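# Lift ring off stake, lay flat in blue tray

## Task

Remove the ring from the stake and set it down so it rests flat on the bottom of the blue tray.

## Robot and tools

Robot: two Trossen-style six-joint arms, left_arm and right_arm, facing each other across a table. left_arm's base sits on the +y side (-0.005, +0.460, +0.128 m) and right_arm's on the -y side (-0.015, -0.464, +0.124 m). These arm names do not match image left or right. Each arm has a parallel two-finger gripper and a wrist camera: cam_left_wrist and cam_right_wrist, both 896x504.

Frames: the scene frame has its origin at the table centre, +z up, table top at z = +0.020 m. Reported hand positions, orientations and velocities are in each arm's own base frame. Motion offsets use the axes of that arm's current Hand target. The gripper's fingers point along its +x and close along its y. end_effector_position is the point between the fingers, roughly 3 to 4 cm behind the tips; only the last 1.5 cm of each finger face is flat. Reported poses may be off by a few centimetres, more at long reach.

Row layout (shared by execute_actions and move): one flat list of 14 numbers, each between -1 and 1, covering both arms even when only one moves. Numbers 1-7 are left_arm: dx, dy, dz, rx, ry, rz, opening. Numbers 8-14 are the same for right_arm. dx to rz are an offset, not a pose, measured from that arm's Hand target as it stood when the action or move began. 1.0 equals 0.6 m for dx/dy/dz and 180 degrees for rx/ry/rz, which together form one rotation vector. Sending an arm all six pose zeros re-commands its present Hand target. The opening is absolute: +1 fully open (0.080 m), -1 fully closed; empty fingers meet near -0.78. A 0 opening is a real command, so resend the current opening to leave a gripper alone. Closing from fully open takes at least about 0.6 s.

execute_actions(actions, cameras): actions is a list of actions; each action is up to 15 rows, one per 1/30 s step, and a short action repeats its last row until 15 steps pass. Every row in an action counts from the action's starting Hand target, and each new action starts from the updated one, so repeating an offset moves further. An empty list returns state and all camera images. cameras takes names, ["all"] or [].

move(target, speed, blend, opening_speed, grip_force, blocking, cameras): drives each gripper in a straight line toward target, one 14-number row or a list of up to 15 rows, all counted as offsets from the same starting Hand targets (not from the previous row). speed is the top path speed in m/s, 0.002 to 4.3, default 0.25 (rotation up to twice that in rad/s); one value or one per target. blend in metres rounds corners between listed targets; 0 stops at each. opening_speed is how fast openings change per second on the -1..+1 scale, at least 0.2. grip_force is the per-pad force limit in newtons, 8 to 34, one value or one per arm, and it persists. blocking=false returns after about 0.5 s while motion continues. Moves ignore obstacles and the other arm, last 0.5 s to 10 s, and the gripper lags or overshoots more when fast or when the arm is almost straight. Don't route paths close past an arm's own base; go around it.

wait(seconds 0 to 10) lets the scene run holding the last commands. stop brakes a running move. zoom_image(camera, region [x0, y0, x1, y1] in pixels, at most 504 by 504) magnifies the latest image of a wrist camera. read_manual returns licence texts only. finished_scene(scene) ends the current scene, given its number; it cannot be undone, and the ring must stay in place afterward without help.

Results: Hand target is the last commanded pose after clipping; the gripper often settles short of it, and only another command (even zeros) asks for it again, so send the missing distance as an offset. Orientation commands are clipped to within 32 degrees of the measured orientation each step. grip_measured uses the opening scale and may be off by about 2 mm; on a hard part it reads a bit narrower than the part. To hold something, command about 0.08 below the reading at first contact. grip_effort_n is motor effort (negative closes), not pad force. The move: line reports done, off_target, moving, held, blocked or fault, plus limits such as paced or held. blocked means the gripper stopped far from its goal, usually against something; both arms then hold. Joint torques and External joint torques show loads, with offsets and noise.

Avoid: dropping the ring or releasing it while moving, fast impacts, hard pushing into the stake, tray or table, anything leaving the table, the two grippers or cameras touching each other, and pressure on a wrist-camera cable. Contact torque at a joint's limit (waist 17.2, shoulder 21.3, elbow 21.3, wrist pitch 5.61, wrist yaw 5.59, wrist roll 5.24 N m) halts that arm for 10 s. Large one-step jumps can trigger an over-speed fault; long holding, stretched poses or pushing against the unreachable heat motors, with a stop at 95 °C. To release a push, command the target back past the gripper. Something may occasionally nudge a loose object, so check the cameras after each step.

Each tool is called after "Request:" as a command line: name --argument value for each argument, lists and objects as JSON in quotes; but a table of rows of numbers goes row by row, as --pt "numbers of a row", without its own name.

## Session

Request:
execute_actions --actions '[]'

Scene clock: 0.00 s.
left_arm: end_effector_position=(+0.3106, -0.0253, +0.1904) grip_measured=+1.000 grip_effort_n=n/a end_effector_quat_wxyz=(+0.817, +0.288, +0.304, -0.397) | right_arm: end_effector_position=(+0.2024, +0.0663, +0.1705) grip_measured=+1.000 grip_effort_n=n/a end_effector_quat_wxyz=(+0.768, -0.130, +0.308, +0.547)
Joint positions: left_arm=[0.193 1.321 1.079 -0.824 0.595 1.132 0.08] | right_arm=[-0.273 1.205 0.889 -1.255 -0.907 -1.397 0.08]
Joint velocities: within noise
Joint torques (N m): no reading
External joint torques (N m): no reading
Motor temperatures (°C): left_arm=[29 29 30 30 33 32] | right_arm=[28 30 27 30 30 33]
Heat: left arm: hottest wrist yaw 33 °C (+0.0 °C/min); right arm: hottest wrist roll 33 °C (+0.0 °C/min).
Hand target: left_arm +0.3106, -0.0254, +0.1907; +0.817, +0.288, +0.303, -0.397 | right_arm +0.2026, +0.0665, +0.1711; +0.768, -0.131, +0.307, +0.547
Tool commands: left_gripper/opening=+1.0 right_gripper/opening=+1.0

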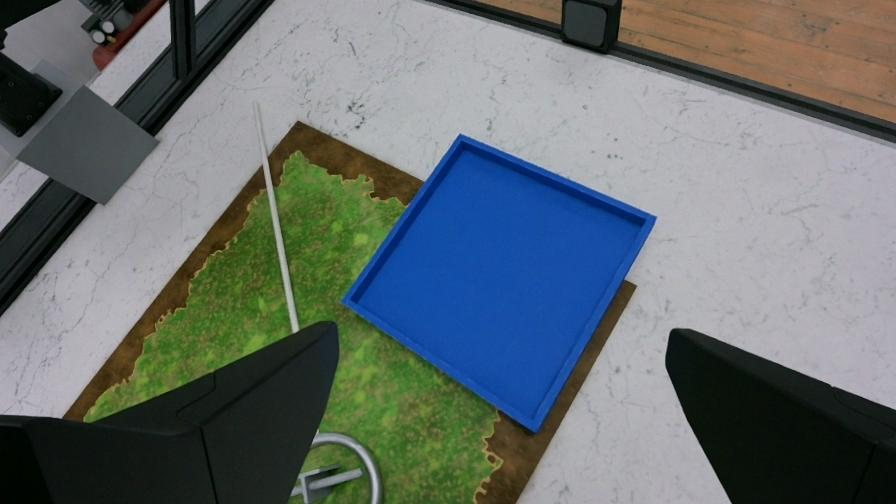

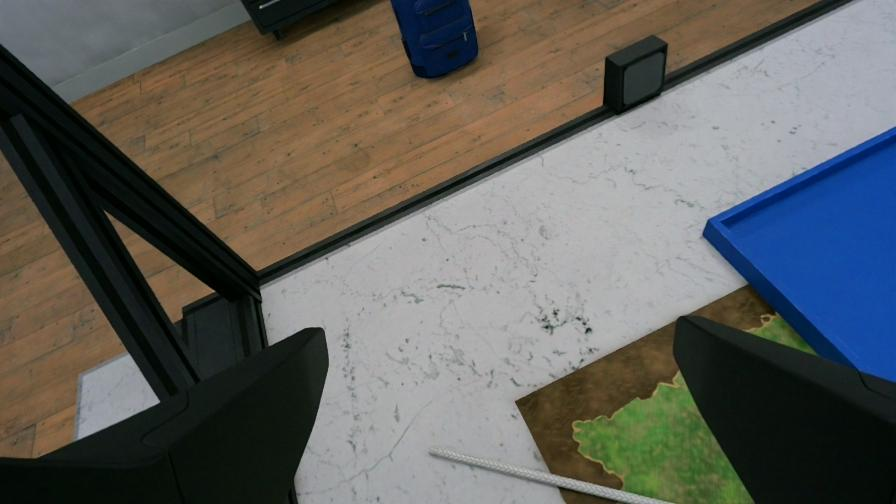

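Request:
move --target '[0.007,0.152,-0.046,-0.2996,0.097,0.1336,1,0,0,0,0,0,0,1]' --cameras '["cam_left_wrist"]'

Scene clock: 23.27 s.
left_arm: end_effector_position=(+0.3783, +0.0394, +0.1915) grip_measured=+1.000 grip_effort_n=-1.6 end_effector_quat_wxyz=(+0.867, -0.001, +0.498, -0.002) | right_arm: end_effector_position=(+0.2024, +0.0663, +0.1705) grip_measured=+1.000 grip_effort_n=-0.2 end_effector_quat_wxyz=(+0.768, -0.130, +0.308, +0.547)
Joint positions: left_arm=[0.132 1.567 1.377 -0.855 0.071 0.115 0.08] | right_arm=[-0.273 1.205 0.889 -1.255 -0.907 -1.397 0.08]
Joint torques (N m): left_arm=[-0.22 -4.9 7.18 0.86 -0.11 -0.09] | right_arm=[-0.02 -2.94 4.72 0.52 -0.63 0]
External joint torques (N m): left_arm=[-0.19 1.6 0.64 -0.28 -0.16 -0.09] | right_arm=[-0.02 -0.06 -0.82 0.24 -0.1 0.01]
Heat: left arm: hottest wrist yaw 33 °C (+0.0 °C/min); right arm: hottest wrist roll 33 °C (+0.0 °C/min).
Hand target: left_arm +0.3804, +0.0395, +0.1907; +0.866, -0.001, +0.500, +0.000 | right_arm +0.2026, +0.0665, +0.1711; +0.768, -0.131, +0.307, +0.547
Off the commanded pose: left_arm 0.002 m, 0 deg | right_arm 0.001 m, 0 deg.
move: done
Images, in order (width x height): cam_left_wrist 896x504.

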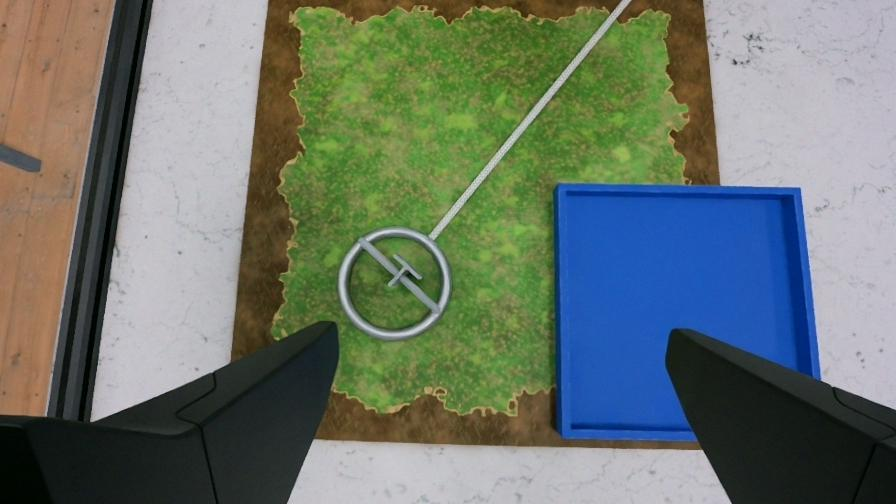

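Request:
zoom_image --camera "cam_left_wrist" --region '[300, 190, 500, 360]'

Scaled by 2.520 from the camera's 896x504 image, which has a finer 1280x720 frame.

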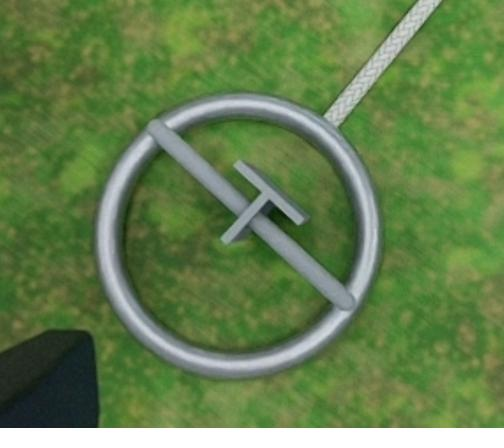

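Request:
move --target '[0,0,0,0,0,0,1,0.011,-0.278,-0.342,0.122,-0.1637,-0.3654,1]' --cameras '["cam_right_wrist"]'

Request:
zoom_image --camera "cam_right_wrist" --region '[300, 100, 600, 400]'

Scene clock: 59.73 s.
left_arm: end_effector_position=(+0.3783, +0.0394, +0.1914) grip_measured=+1.000 grip_effort_n=-1.6 end_effector_quat_wxyz=(+0.867, -0.001, +0.498, -0.002) | right_arm: end_effector_position=(+0.2889, -0.1001, -0.0138) grip_measured=+1.000 grip_effort_n=-0.7 end_effector_quat_wxyz=(+0.984, +0.002, +0.175, +0.041)
Joint positions: left_arm=[0.132 1.568 1.377 -0.855 0.071 0.114 0.08] | right_arm=[-0.648 2.217 0.191 1.569 -0.681 -0.282 0.08]
Joint torques (N m): left_arm=[-0.2 -4.88 7.2 0.88 -0.14 -0.1] | right_arm=[0.19 -4.24 0.27 2.06 -0.06 0.16]
External joint torques (N m): left_arm=[-0.19 1.7 0.56 -0.3 -0.18 -0.1] | right_arm=[0.18 0.75 -0.13 0.55 0.13 0.16]
Heat: left arm: hottest elbow 34 °C (+4.0 °C/min); right arm: hottest wrist roll 33 °C (+0.0 °C/min).
Hand target: left_arm +0.3804, +0.0395, +0.1906; +0.866, -0.001, +0.500, +0.000 | right_arm +0.2898, -0.1000, -0.0149; +0.996, +0.000, +0.087, -0.001
Off the commanded pose: left_arm 0.002 m, 0 deg | right_arm 0.002 m, 11 deg.
joint sent to its limit (right arm) — joint 4 (wrist pitch), upper limit. The joint targets are off in orientation, not in position.
move: off_target (right_arm)
Images, in order (width x height): cam_right_wrist 896x504.

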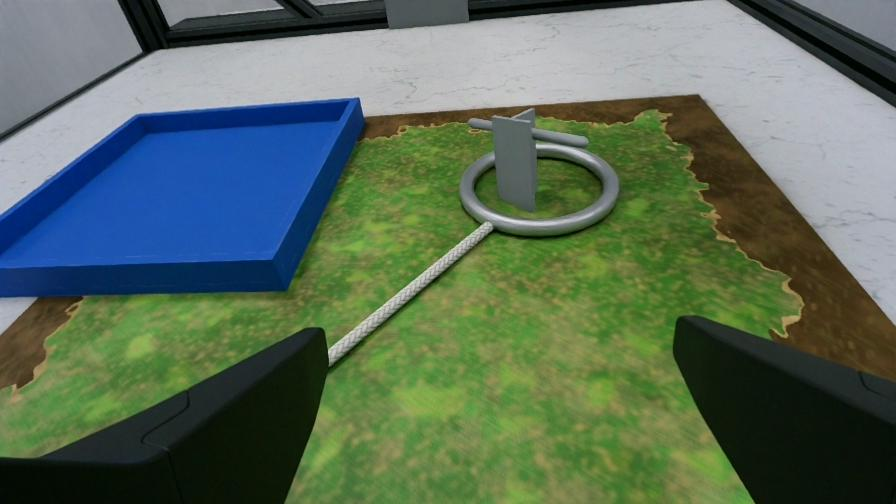

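Scaled by 1.680 from the camera's 896x504 image, which has a finer 1280x720 frame.

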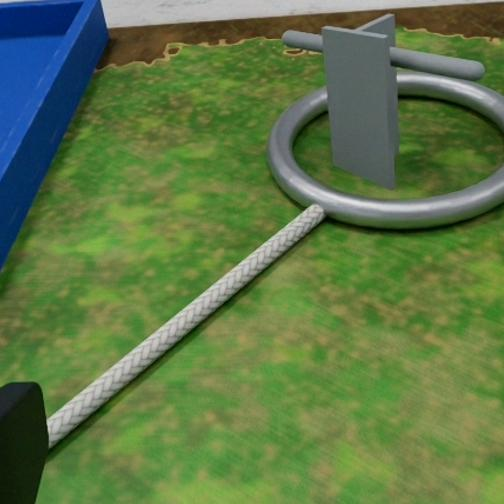

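Request:
move --target '[0.238,0.209,-0.151,-0.283,0.109,-0.033,-0.1,0,0,0,0,0,0,1]' --cameras '["all"]'

Scene clock: 177.77 s.
left_arm: end_effector_position=(+0.3726, +0.1649, +0.0248) grip_measured=-0.096 grip_effort_n=-19.8 end_effector_quat_wxyz=(+0.690, -0.393, +0.584, +0.171) | right_arm: end_effector_position=(+0.2890, -0.1001, -0.0138) grip_measured=+1.000 grip_effort_n=-0.7 end_effector_quat_wxyz=(+0.984, +0.002, +0.175, +0.041)
Joint positions: left_arm=[0.537 2.08 1.43 -0.804 0.331 -0.316 0.031] | right_arm=[-0.648 2.217 0.191 1.569 -0.68 -0.281 0.08]
Joint torques (N m): left_arm=[-0.17 -7.09 5.95 0.23 0.34 -0.08] | right_arm=[0.18 -4.15 0.35 2.03 -0.08 0.16]
External joint torques (N m): left_arm=[-0.2 2.24 0.42 -0.3 0.17 -0.1] | right_arm=[0.18 0.83 -0.11 0.52 0.11 0.16]
Motor temperatures (°C): left_arm=[29 34 37 32 33 32] | right_arm=[28 33 28 35 30 33]
Heat: left arm: hottest elbow 37 °C (+1.0 °C/min); right arm: hottest wrist pitch 35 °C (+1.0 °C/min).
Hand target: left_arm +0.3734, +0.1647, +0.0214; +0.686, -0.396, +0.586, +0.170 | right_arm +0.2899, -0.1000, -0.0149; +0.996, +0.000, +0.087, -0.001
Off the commanded pose: left_arm 0.004 m, 1 deg | right_arm 0.001 m, 11 deg.
joint sent to its limit (right arm) — joint 4 (wrist pitch), upper limit. The joint targets are off in orientation, not in position.
move: off_target (right_arm)

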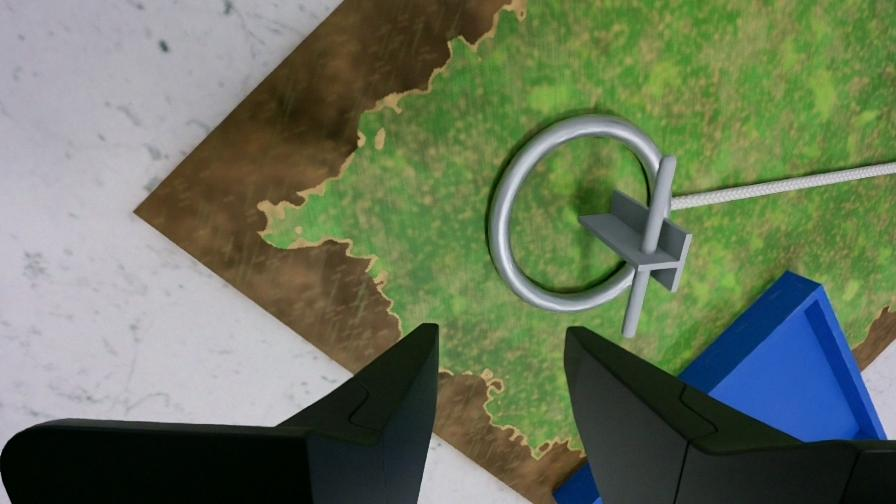

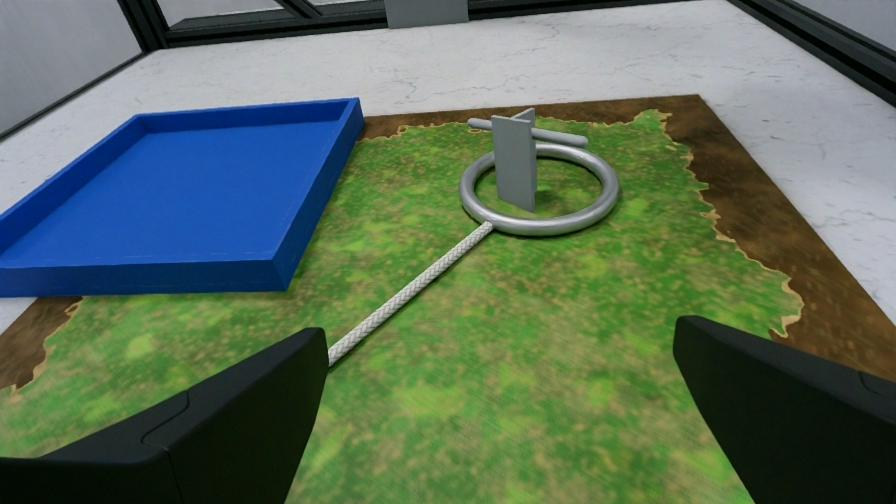

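Request:
move --target '[0.108,-0.01,-0.003,0,0,0,-0.3,0,0,0,0,0,0,1]' --cameras '["all"]'

Request:
zoom_image --camera "cam_left_wrist" --region '[350, 100, 750, 400]'

Request:
zoom_image --camera "cam_right_wrist" --region '[430, 50, 680, 250]'

Scene clock: 197.23 s.
left_arm: end_effector_position=(+0.3951, +0.1450, -0.0309) grip_measured=-0.296 grip_effort_n=-19.8 end_effector_quat_wxyz=(+0.691, -0.395, +0.582, +0.167) | right_arm: end_effector_position=(+0.2890, -0.1001, -0.0138) grip_measured=+1.000 grip_effort_n=-0.7 end_effector_quat_wxyz=(+0.984, +0.002, +0.175, +0.041)
Joint positions: left_arm=[0.468 2.208 1.386 -0.604 0.331 -0.387 0.022] | right_arm=[-0.648 2.217 0.191 1.569 -0.68 -0.281 0.08]
Joint torques (N m): left_arm=[0 -7.53 4.43 0.69 0.05 -0.1] | right_arm=[0.13 -4.23 0.33 2.08 -0.11 0.15]
External joint torques (N m): left_arm=[-0.04 2.25 -0.71 0.11 -0.13 -0.11] | right_arm=[0.11 0.77 -0.14 0.57 0.08 0.15]
Heat: left arm: hottest elbow 38 °C (+1.0 °C/min); right arm: hottest wrist pitch 36 °C (+1.0 °C/min).
Hand target: left_arm +0.3931, +0.1446, -0.0372; +0.686, -0.396, +0.586, +0.170 | right_arm +0.2899, -0.1000, -0.0149; +0.996, +0.000, +0.087, -0.001
Off the commanded pose: left_arm 0.007 m, 1 deg | right_arm 0.001 m, 11 deg.
joint sent to its limit (right arm) — joint 4 (wrist pitch), upper limit. The joint targets are off in orientation, not in position.
move: off_target (right_arm)

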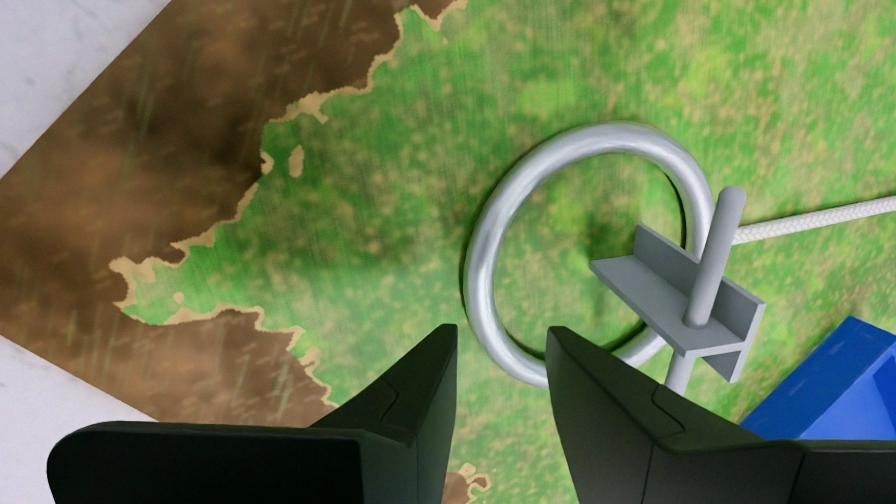

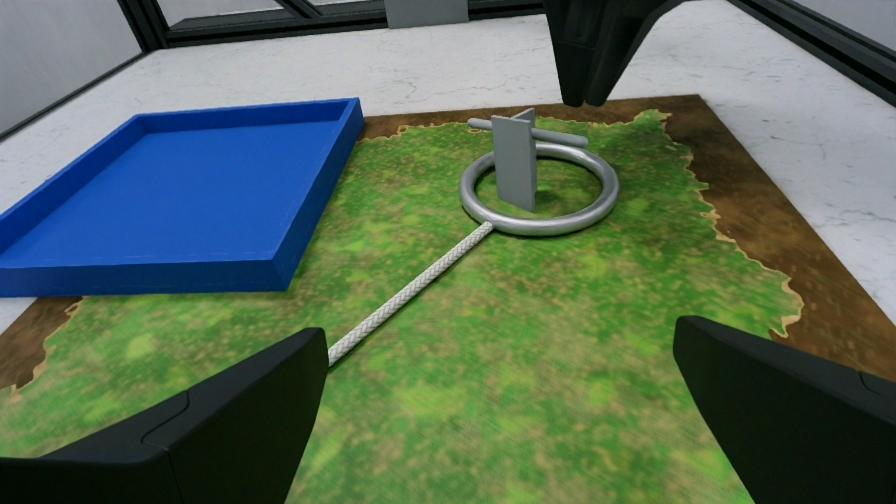

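Scaled by 1.260 from the camera's 896x504 image, which has a finer 1280x720 frame.

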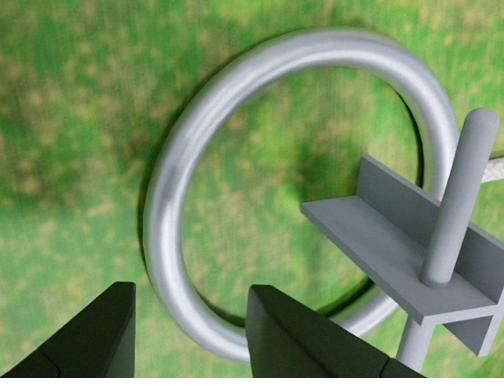

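Scaled by 2.016 from the camera's 896x504 image, which has a finer 1280x720 frame.

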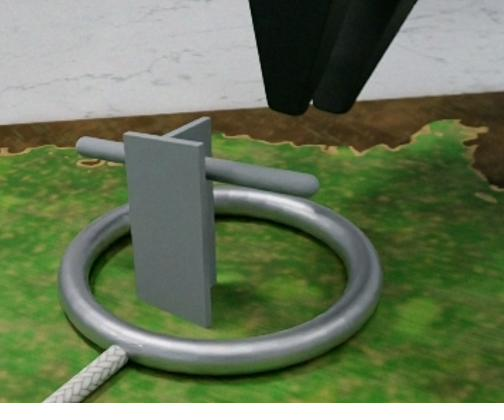

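Request:
move --target '[0.063,0.005,-0.003,0,0,0,-0.5,0,0,0,0,0,0,1]' --speed 0.06 --cameras '["all"]'

Request:
zoom_image --camera "cam_left_wrist" --region '[350, 200, 750, 500]'

Request:
zoom_image --camera "cam_right_wrist" --region '[430, 50, 680, 250]'

Scene clock: 212.27 s.
left_arm: end_effector_position=(+0.4033, +0.1407, -0.0637) grip_measured=-0.496 grip_effort_n=-19.3 end_effector_quat_wxyz=(+0.695, -0.395, +0.577, +0.169) | right_arm: end_effector_position=(+0.2890, -0.1001, -0.0138) grip_measured=+1.000 grip_effort_n=-0.7 end_effector_quat_wxyz=(+0.984, +0.002, +0.175, +0.041)
Joint positions: left_arm=[0.448 2.29 1.371 -0.489 0.325 -0.414 0.013] | right_arm=[-0.648 2.217 0.191 1.569 -0.68 -0.281 0.08]
Joint torques (N m): left_arm=[-0.38 -6.93 3.6 0.74 0.12 -0.09] | right_arm=[0.14 -4.26 0.34 2.06 -0.08 0.15]
External joint torques (N m): left_arm=[-0.31 3.14 -1.33 0.11 -0.06 -0.11] | right_arm=[0.14 0.71 -0.1 0.56 0.1 0.15]
Heat: left arm: hottest elbow 37 °C (+0.0 °C/min); right arm: hottest wrist pitch 36 °C (+1.0 °C/min).
Hand target: left_arm +0.3994, +0.1365, -0.0737; +0.686, -0.396, +0.586, +0.170 | right_arm +0.2899, -0.1000, -0.0149; +0.996, +0.000, +0.087, -0.001
Off the commanded pose: left_arm 0.012 m, 1 deg | right_arm 0.001 m, 11 deg.
joint sent to its limit (right arm) — joint 4 (wrist pitch), upper limit. The joint targets are off in orientation, not in position.
move: off_target (left_arm, right_arm)

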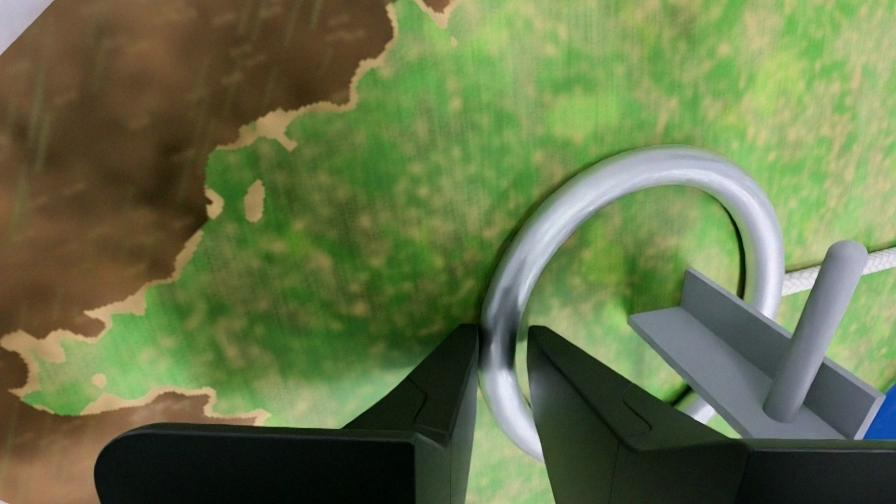

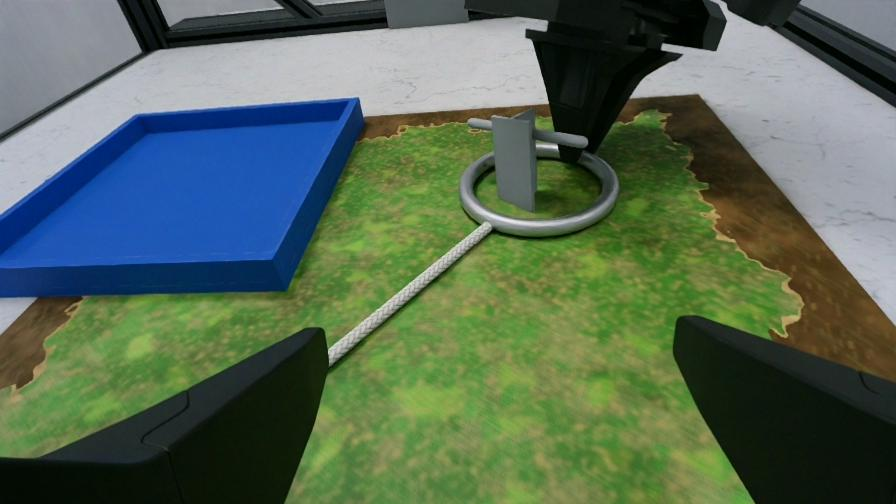

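Scaled by 1.260 from the camera's 896x504 image, which has a finer 1280x720 frame.

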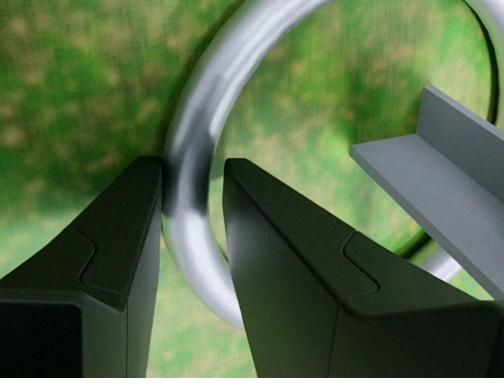

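Scaled by 2.016 from the camera's 896x504 image, which has a finer 1280x720 frame.

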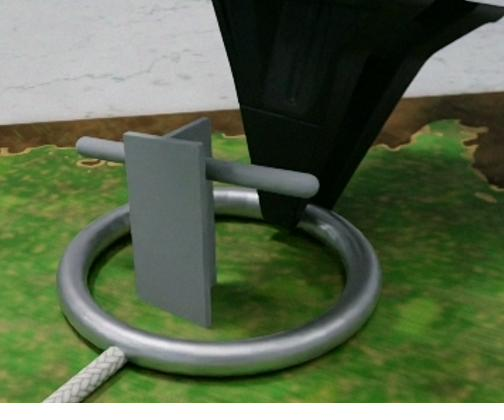

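Request:
move --target '[0.0165,0.002,-0.006,0,0,0,-0.5,0,0,0,0,0,0,1]' --speed 0.04 --cameras '["all"]'

Request:
zoom_image --camera "cam_right_wrist" --region '[430, 50, 680, 250]'

Scene clock: 223.83 s.
left_arm: end_effector_position=(+0.4027, +0.1393, -0.0667) grip_measured=-0.496 grip_effort_n=-19.8 end_effector_quat_wxyz=(+0.695, -0.397, +0.574, +0.171) | right_arm: end_effector_position=(+0.2890, -0.1001, -0.0138) grip_measured=+1.000 grip_effort_n=-0.7 end_effector_quat_wxyz=(+0.984, +0.002, +0.175, +0.041)
Joint positions: left_arm=[0.446 2.29 1.355 -0.465 0.325 -0.423 0.013] | right_arm=[-0.648 2.217 0.191 1.569 -0.68 -0.281 0.08]
Joint torques (N m): left_arm=[-0.92 -5.16 3.1 1.79 0.08 -0.06] | right_arm=[0.19 -4.2 0.28 2.04 -0.09 0.16]
External joint torques (N m): left_arm=[-0.92 4.77 -1.72 1.17 -0.09 -0.07] | right_arm=[0.17 0.8 -0.18 0.52 0.11 0.17]
Heat: left arm: hottest shoulder 37 °C (+3.0 °C/min); right arm: hottest wrist pitch 36 °C (+1.0 °C/min).
Hand target: left_arm +0.3987, +0.1323, -0.0835; +0.686, -0.396, +0.586, +0.170 | right_arm +0.2899, -0.1000, -0.0149; +0.996, +0.000, +0.087, -0.001
Off the commanded pose: left_arm 0.019 m, 2 deg | right_arm 0.001 m, 11 deg.
joint sent to its limit (right arm) — joint 4 (wrist pitch), upper limit. The joint targets are off in orientation, not in position.
move: off_target (left_arm, right_arm)

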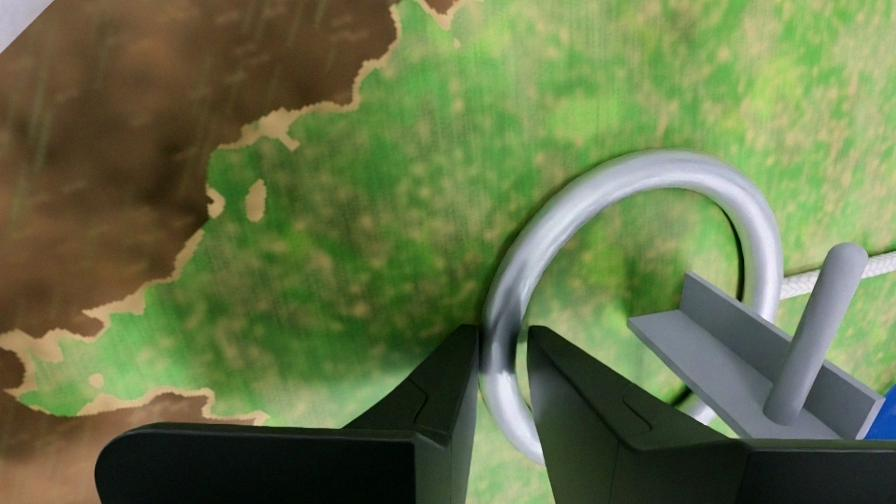

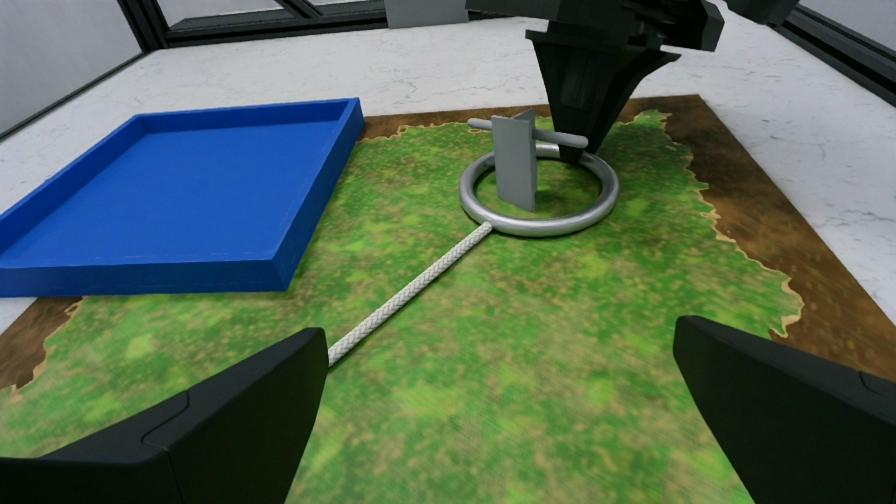

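Scaled by 2.016 from the camera's 896x504 image, which has a finer 1280x720 frame.

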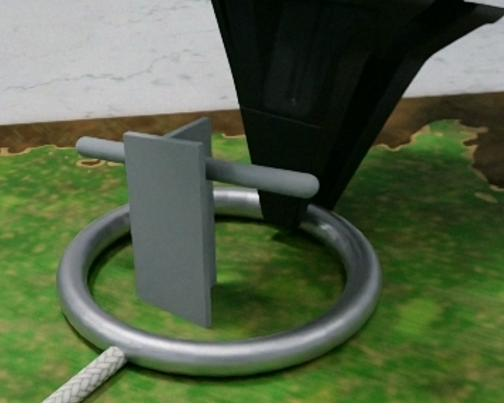

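Request:
move --target '[-0.022,-0.005,0.010,0,0,0,-1,0,0,0,0,0,0,1]' --speed 0.04 --opening_speed 0.6 --cameras '["cam_left_wrist"]'

Request:
zoom_image --camera "cam_left_wrist" --region '[350, 200, 750, 500]'

Scene clock: 232.03 s.
left_arm: end_effector_position=(+0.4030, +0.1410, -0.0637) grip_measured=-0.615 grip_effort_n=-83.5 end_effector_quat_wxyz=(+0.692, -0.397, +0.578, +0.172) | right_arm: end_effector_position=(+0.2890, -0.1001, -0.0138) grip_measured=+1.000 grip_effort_n=-0.7 end_effector_quat_wxyz=(+0.984, +0.002, +0.175, +0.041)
Joint positions: left_arm=[0.448 2.292 1.376 -0.497 0.322 -0.42 0.007] | right_arm=[-0.648 2.217 0.191 1.569 -0.68 -0.281 0.08]
Joint torques (N m): left_arm=[-0.38 -7.31 4.87 0.13 0.24 0.15] | right_arm=[0.14 -4.2 0.34 2.04 -0.09 0.16]
External joint torques (N m): left_arm=[-0.37 2.69 0.04 -0.46 0.06 0.13] | right_arm=[0.17 0.74 -0.09 0.56 0.09 0.16]
Heat: left arm: hottest shoulder 37 °C (+3.0 °C/min); right arm: hottest wrist pitch 36 °C (+1.0 °C/min).
Hand target: left_arm +0.4014, +0.1379, -0.0702; +0.686, -0.396, +0.586, +0.170 | right_arm +0.2899, -0.1000, -0.0149; +0.996, +0.000, +0.087, -0.001
Off the commanded pose: left_arm 0.007 m, 1 deg | right_arm 0.001 m, 11 deg.
joint sent to its limit (right arm) — joint 4 (wrist pitch), upper limit. The joint targets are off in orientation, not in position.
move: off_target (right_arm)
Images, in order (width x height): cam_left_wrist 896x504.

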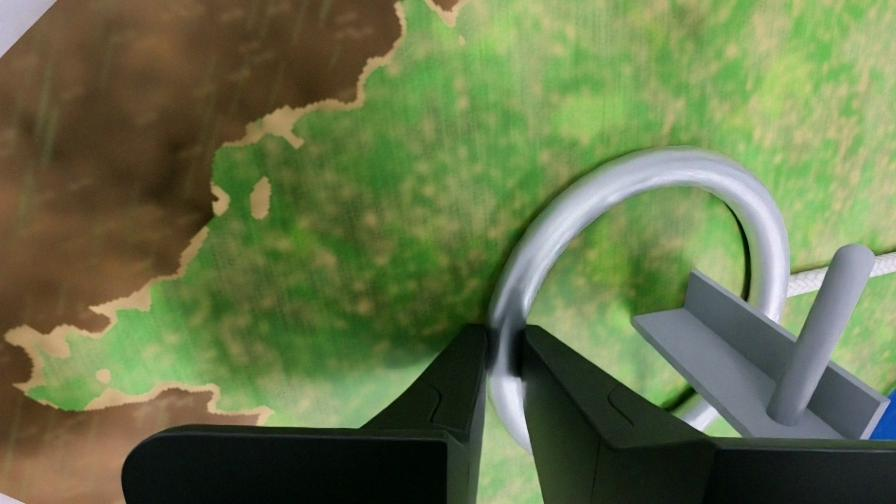

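Scaled by 1.260 from the camera's 896x504 image, which has a finer 1280x720 frame.

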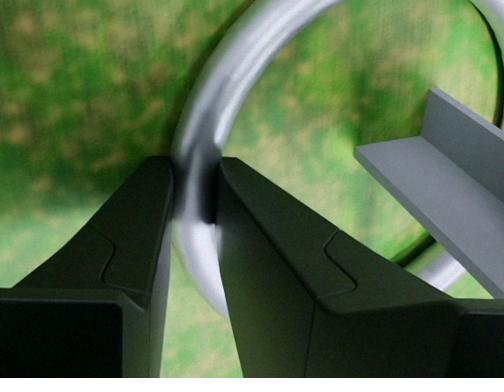

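Request:
move --pt "-0.005 -0.002 0.023 0 0 0 -1 0 0 0 0 0 0 1" --pt "-0.0612 -0.022 -0.008 0.0665 -0.183 0 -1 0 0 0 0 0 0 1" --speed 0.06 --cameras '["all"]'

Request:
zoom_image --camera "cam_right_wrist" --region '[430, 50, 680, 250]'

Scene clock: 262.87 s.
left_arm: end_effector_position=(+0.3955, +0.1339, -0.0384) grip_measured=-0.615 grip_effort_n=-83.5 end_effector_quat_wxyz=(+0.855, -0.262, +0.391, +0.215) | right_arm: end_effector_position=(+0.2890, -0.1001, -0.0138) grip_measured=+1.000 grip_effort_n=-0.7 end_effector_quat_wxyz=(+0.984, +0.002, +0.175, +0.041)
Joint positions: left_arm=[0.344 2.035 0.831 0.303 0.05 -0.404 0.007] | right_arm=[-0.648 2.217 0.191 1.569 -0.68 -0.281 0.08]
Joint torques (N m): left_arm=[-0.19 -9.45 3.68 1.72 -0.14 0.11] | right_arm=[0.14 -4.22 0.31 2.08 -0.1 0.16]
External joint torques (N m): left_arm=[-0.24 -1.43 -0.85 0.38 -0.13 0.09] | right_arm=[0.1 0.75 -0.11 0.58 0.1 0.16]
Motor temperatures (°C): left_arm=[29 40 35 33 33 32] | right_arm=[28 34 28 36 30 33]
Heat: left arm: hottest shoulder 40 °C (+5.0 °C/min); right arm: hottest wrist pitch 36 °C (+0.0 °C/min).
Hand target: left_arm +0.3980, +0.1345, -0.0311; +0.861, -0.259, +0.382, +0.214 | right_arm +0.2899, -0.1000, -0.0149; +0.996, +0.000, +0.087, -0.001
Off the commanded pose: left_arm 0.008 m, 1 deg | right_arm 0.001 m, 11 deg.
joint sent to its limit (right arm) — joint 4 (wrist pitch), upper limit. The joint targets are off in orientation, not in position.
move: off_target (right_arm)

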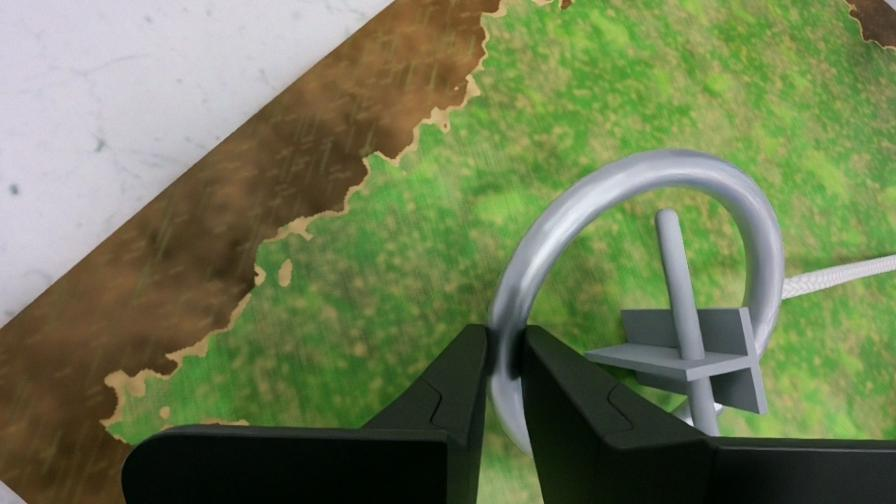

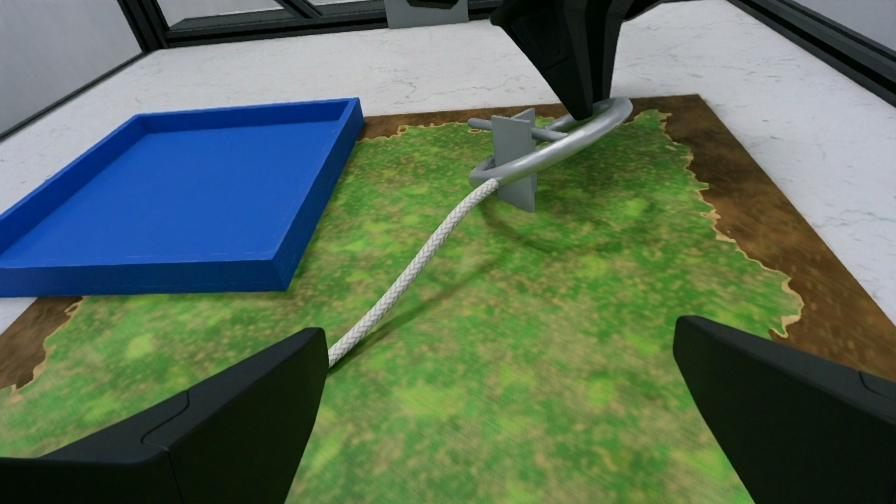

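Scaled by 2.016 from the camera's 896x504 image, which has a finer 1280x720 frame.

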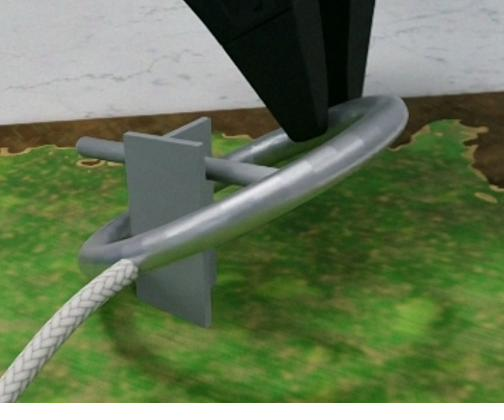

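Request:
move --target '[-0.036,-0.013,-0.043,0,0,0,-1,0,0,0,0,0,0,1]' --speed 0.06 --cameras '["all"]'

Request:
zoom_image --camera "cam_right_wrist" --region '[430, 50, 680, 250]'

Scene clock: 273.20 s.
left_arm: end_effector_position=(+0.3728, +0.1084, -0.0335) grip_measured=-0.615 grip_effort_n=-83.5 end_effector_quat_wxyz=(+0.857, -0.259, +0.392, +0.214) | right_arm: end_effector_position=(+0.2890, -0.1001, -0.0138) grip_measured=+1.000 grip_effort_n=-0.7 end_effector_quat_wxyz=(+0.984, +0.002, +0.175, +0.041)
Joint positions: left_arm=[0.289 1.943 0.703 0.342 0.015 -0.44 0.007] | right_arm=[-0.648 2.217 0.191 1.569 -0.68 -0.281 0.08]
Joint torques (N m): left_arm=[-0.05 -8.54 3.62 1.71 -0.15 -0.12] | right_arm=[0.21 -4.21 0.29 2.06 -0.09 0.15]
External joint torques (N m): left_arm=[-0.03 -1.38 -0.68 0.38 -0.13 -0.13] | right_arm=[0.19 0.76 -0.18 0.55 0.09 0.15]
Heat: left arm: hottest shoulder 40 °C (+4.1 °C/min); right arm: hottest wrist pitch 36 °C (+0.0 °C/min).
Hand target: left_arm +0.3750, +0.1089, -0.0272; +0.861, -0.259, +0.382, +0.214 | right_arm +0.2899, -0.1000, -0.0149; +0.996, +0.000, +0.087, -0.001
Off the commanded pose: left_arm 0.007 m, 1 deg | right_arm 0.001 m, 11 deg.
joint sent to its limit (right arm) — joint 4 (wrist pitch), upper limit. The joint targets are off in orientation, not in position.
move: off_target (right_arm)

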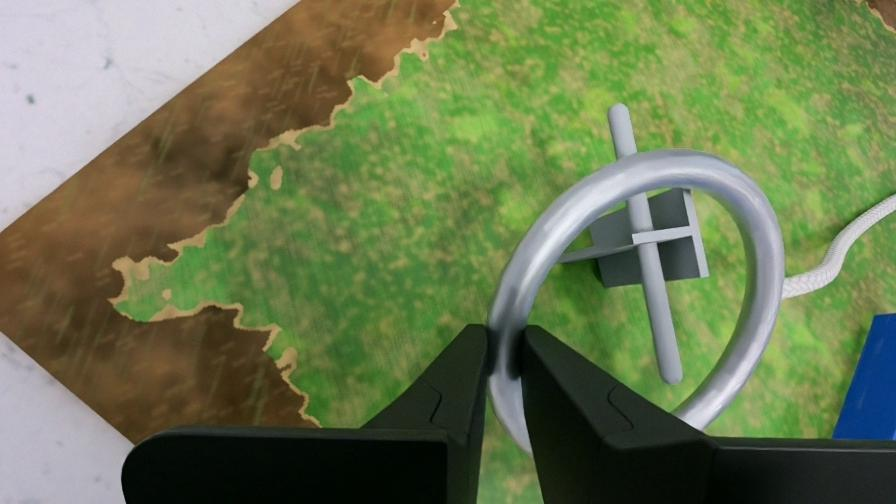

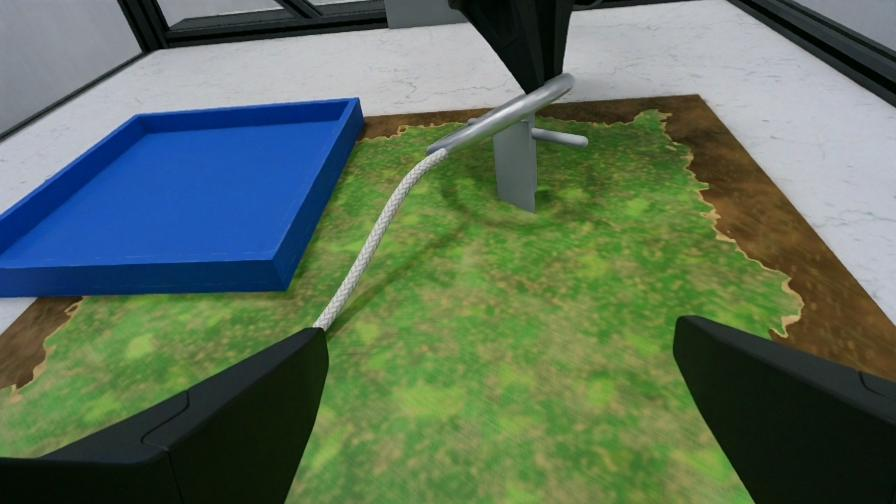

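Scaled by 2.016 from the camera's 896x504 image, which has a finer 1280x720 frame.

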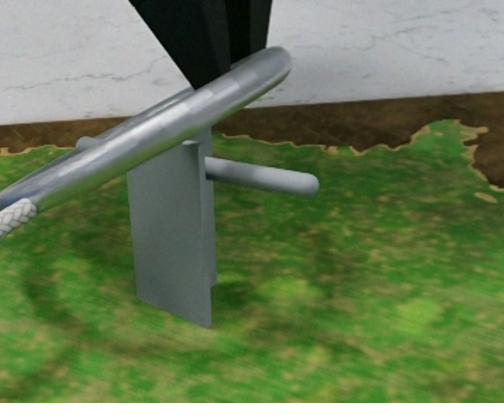

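Request:
move --pt "-0.128 -0.047 0.096 0 0 0 -1 0 0 0 0 0 0 1" --pt "-0.118 -0.287 -0.133 -0.0665 0.183 0 -1 0 0 0 0 0 0 1" --speed '[0.1,0.15]' --cameras '["all"]'

Scene clock: 299.87 s.
left_arm: end_effector_position=(+0.3825, -0.0836, +0.0300) grip_measured=-0.615 grip_effort_n=-83.5 end_effector_quat_wxyz=(+0.688, -0.393, +0.586, +0.172) | right_arm: end_effector_position=(+0.2890, -0.1001, -0.0138) grip_measured=+1.000 grip_effort_n=-0.7 end_effector_quat_wxyz=(+0.984, +0.002, +0.175, +0.041)
Joint positions: left_arm=[-0.144 1.898 1.175 -0.554 0.187 -1.006 0.007] | right_arm=[-0.648 2.217 0.191 1.569 -0.68 -0.281 0.08]
Joint torques (N m): left_arm=[0.06 -6.59 6.54 0.64 0.28 -0.12] | right_arm=[0.2 -4.23 0.3 2.07 -0.09 0.14]
External joint torques (N m): left_arm=[0.1 1.54 0.88 -0.17 0.21 -0.14] | right_arm=[0.2 0.74 -0.15 0.56 0.09 0.14]
Motor temperatures (°C): left_arm=[29 43 35 38 33 32] | right_arm=[28 34 28 37 30 33]
Heat: left arm: hottest shoulder 43 °C (+5.0 °C/min); right arm: hottest wrist pitch 37 °C (+1.0 °C/min).
Hand target: left_arm +0.3853, -0.0850, +0.0302; +0.686, -0.396, +0.586, +0.170 | right_arm +0.2899, -0.1000, -0.0149; +0.996, +0.000, +0.087, -0.001
Off the commanded pose: left_arm 0.003 m, 0 deg | right_arm 0.001 m, 11 deg.
joint sent to its limit (right arm) — joint 4 (wrist pitch), upper limit. The joint targets are off in orientation, not in position.
move: off_target (right_arm)

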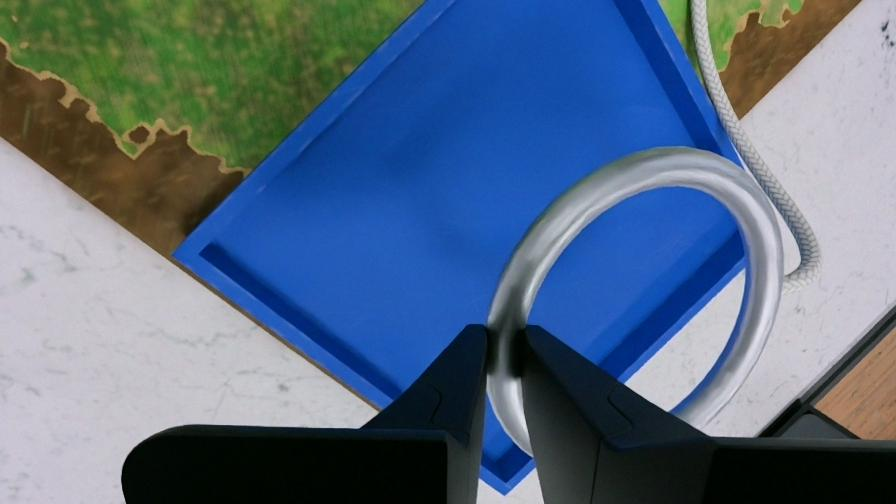

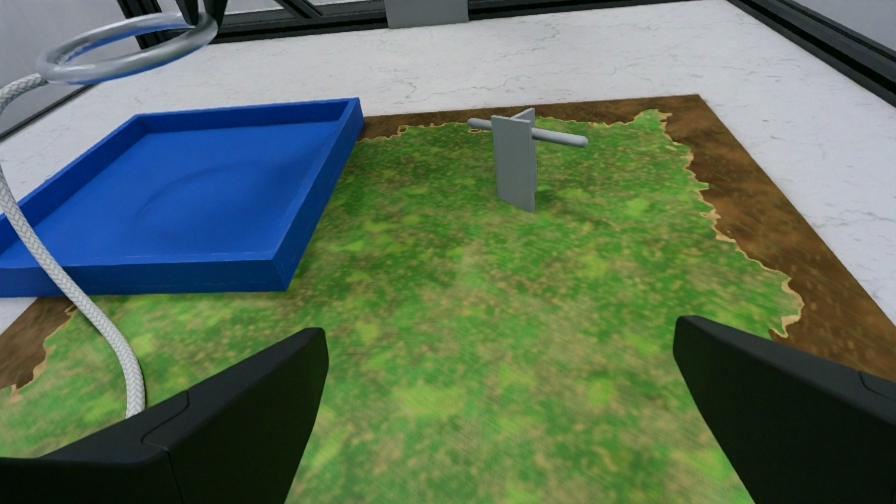

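Request:
move --target '[0.149,0.03,-0.025,0,0,0,-1,0,0,0,0,0,0,1]' --speed 0.1 --cameras '["all"]'

Request:
zoom_image --camera "cam_right_wrist" --region '[0, 50, 380, 320]'

Scene clock: 319.77 s.
left_arm: end_effector_position=(+0.3866, -0.1054, -0.0561) grip_measured=-0.615 grip_effort_n=-83.5 end_effector_quat_wxyz=(+0.687, -0.397, +0.585, +0.167) | right_arm: end_effector_position=(+0.2890, -0.1001, -0.0138) grip_measured=+1.000 grip_effort_n=-0.7 end_effector_quat_wxyz=(+0.984, +0.002, +0.175, +0.041)
Joint positions: left_arm=[-0.199 2.116 1.081 -0.225 0.179 -1.062 0.007] | right_arm=[-0.648 2.217 0.191 1.569 -0.68 -0.281 0.08]
Joint torques (N m): left_arm=[-0.19 -6.94 4.03 1.07 -0.06 -0.11] | right_arm=[0.18 -4.21 0.35 2.07 -0.1 0.18]
External joint torques (N m): left_arm=[-0.17 1.82 -0.69 0.23 -0.13 -0.13] | right_arm=[0.2 0.77 -0.09 0.57 0.08 0.18]
Heat: left arm: hottest shoulder 42 °C (+2.0 °C/min); right arm: hottest wrist pitch 37 °C (+1.0 °C/min).
Hand target: left_arm +0.3855, -0.1054, -0.0600; +0.686, -0.396, +0.586, +0.170 | right_arm +0.2899, -0.1000, -0.0149; +0.996, +0.000, +0.087, -0.001
Off the commanded pose: left_arm 0.004 m, 0 deg | right_arm 0.001 m, 11 deg.
joint sent to its limit (right arm) — joint 4 (wrist pitch), upper limit. The joint targets are off in orientation, not in position.
move: off_target (right_arm)

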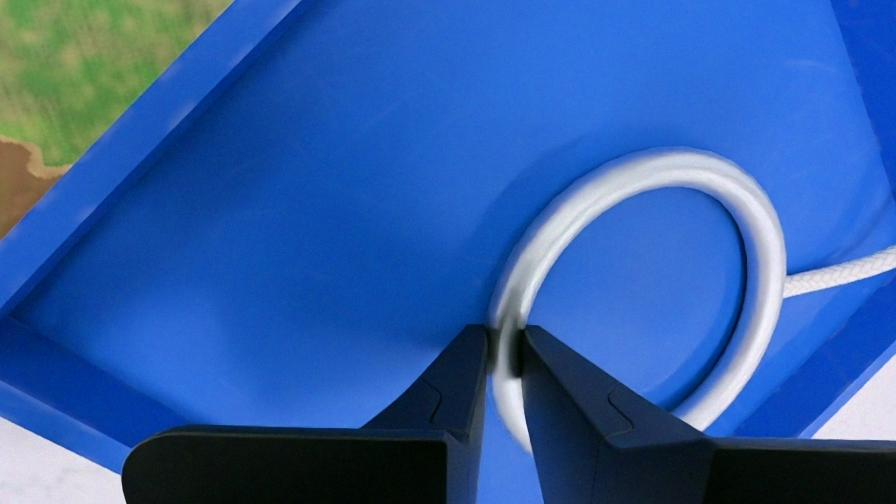

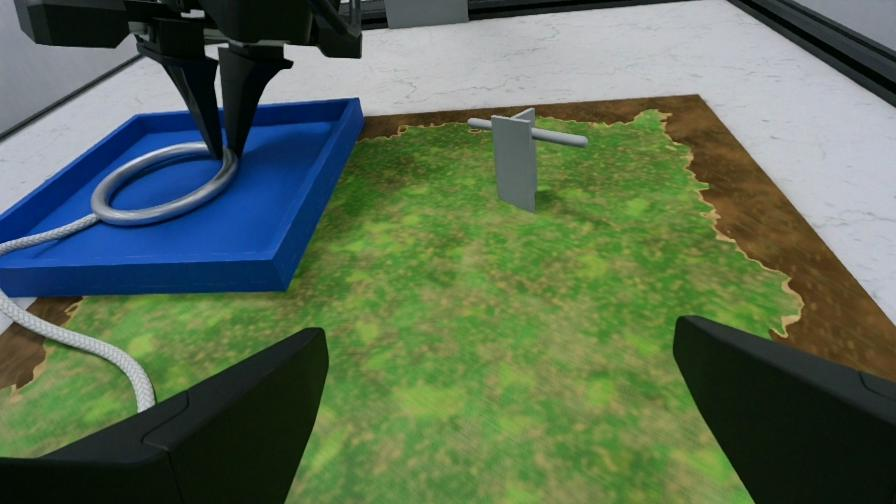

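Scaled by 1.326 from the camera's 896x504 image, which has a finer 1280x720 frame.

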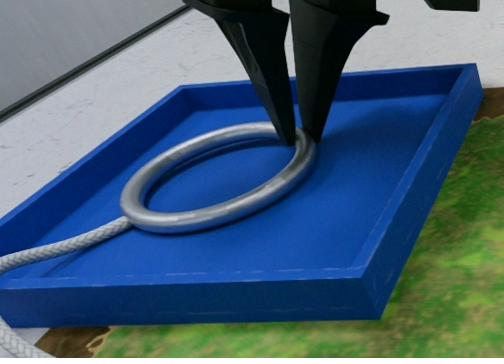

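Request:
move --target '[0.0125,0.0046,0,0,0,0,-1,0,0,0,0,0,0,1]' --speed 0.03 --cameras '["cam_right_wrist"]'

Request:
zoom_image --camera "cam_right_wrist" --region '[0, 50, 380, 320]'

Scene clock: 328.13 s.
left_arm: end_effector_position=(+0.3897, -0.1062, -0.0590) grip_measured=-0.615 grip_effort_n=-83.5 end_effector_quat_wxyz=(+0.691, -0.399, +0.580, +0.164) | right_arm: end_effector_position=(+0.2890, -0.1001, -0.0138) grip_measured=+1.000 grip_effort_n=-0.7 end_effector_quat_wxyz=(+0.984, +0.002, +0.175, +0.041)
Joint positions: left_arm=[-0.199 2.128 1.081 -0.199 0.179 -1.062 0.007] | right_arm=[-0.648 2.217 0.191 1.569 -0.68 -0.281 0.08]
Joint torques (N m): left_arm=[-0.16 -5.81 3.51 1.23 -0.07 -0.09] | right_arm=[0.19 -4.17 0.32 2.06 -0.1 0.18]
External joint torques (N m): left_arm=[-0.15 3.03 -1.19 0.37 -0.13 -0.11] | right_arm=[0.22 0.82 -0.17 0.55 0.08 0.18]
Heat: left arm: hottest shoulder 42 °C (+2.0 °C/min); right arm: hottest wrist pitch 37 °C (+1.0 °C/min).
Hand target: left_arm +0.3854, -0.1055, -0.0680; +0.686, -0.396, +0.586, +0.170 | right_arm +0.2899, -0.1000, -0.0149; +0.996, +0.000, +0.087, -0.001
Off the commanded pose: left_arm 0.010 m, 1 deg | right_arm 0.001 m, 11 deg.
joint sent to its limit (right arm) — joint 4 (wrist pitch), upper limit. The joint targets are off in orientation, not in position.
move: off_target (left_arm, right_arm)
Images, in order (width x height): cam_right_wrist 896x504.

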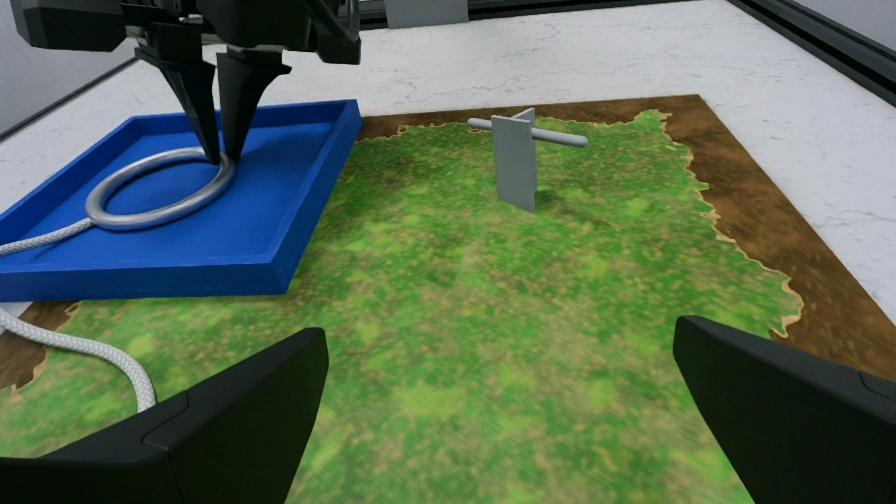

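Scaled by 1.326 from the camera's 896x504 image, which has a finer 1280x720 frame.

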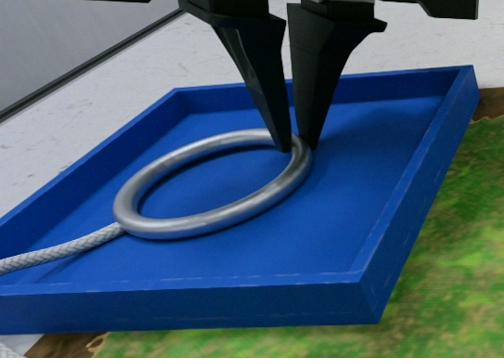

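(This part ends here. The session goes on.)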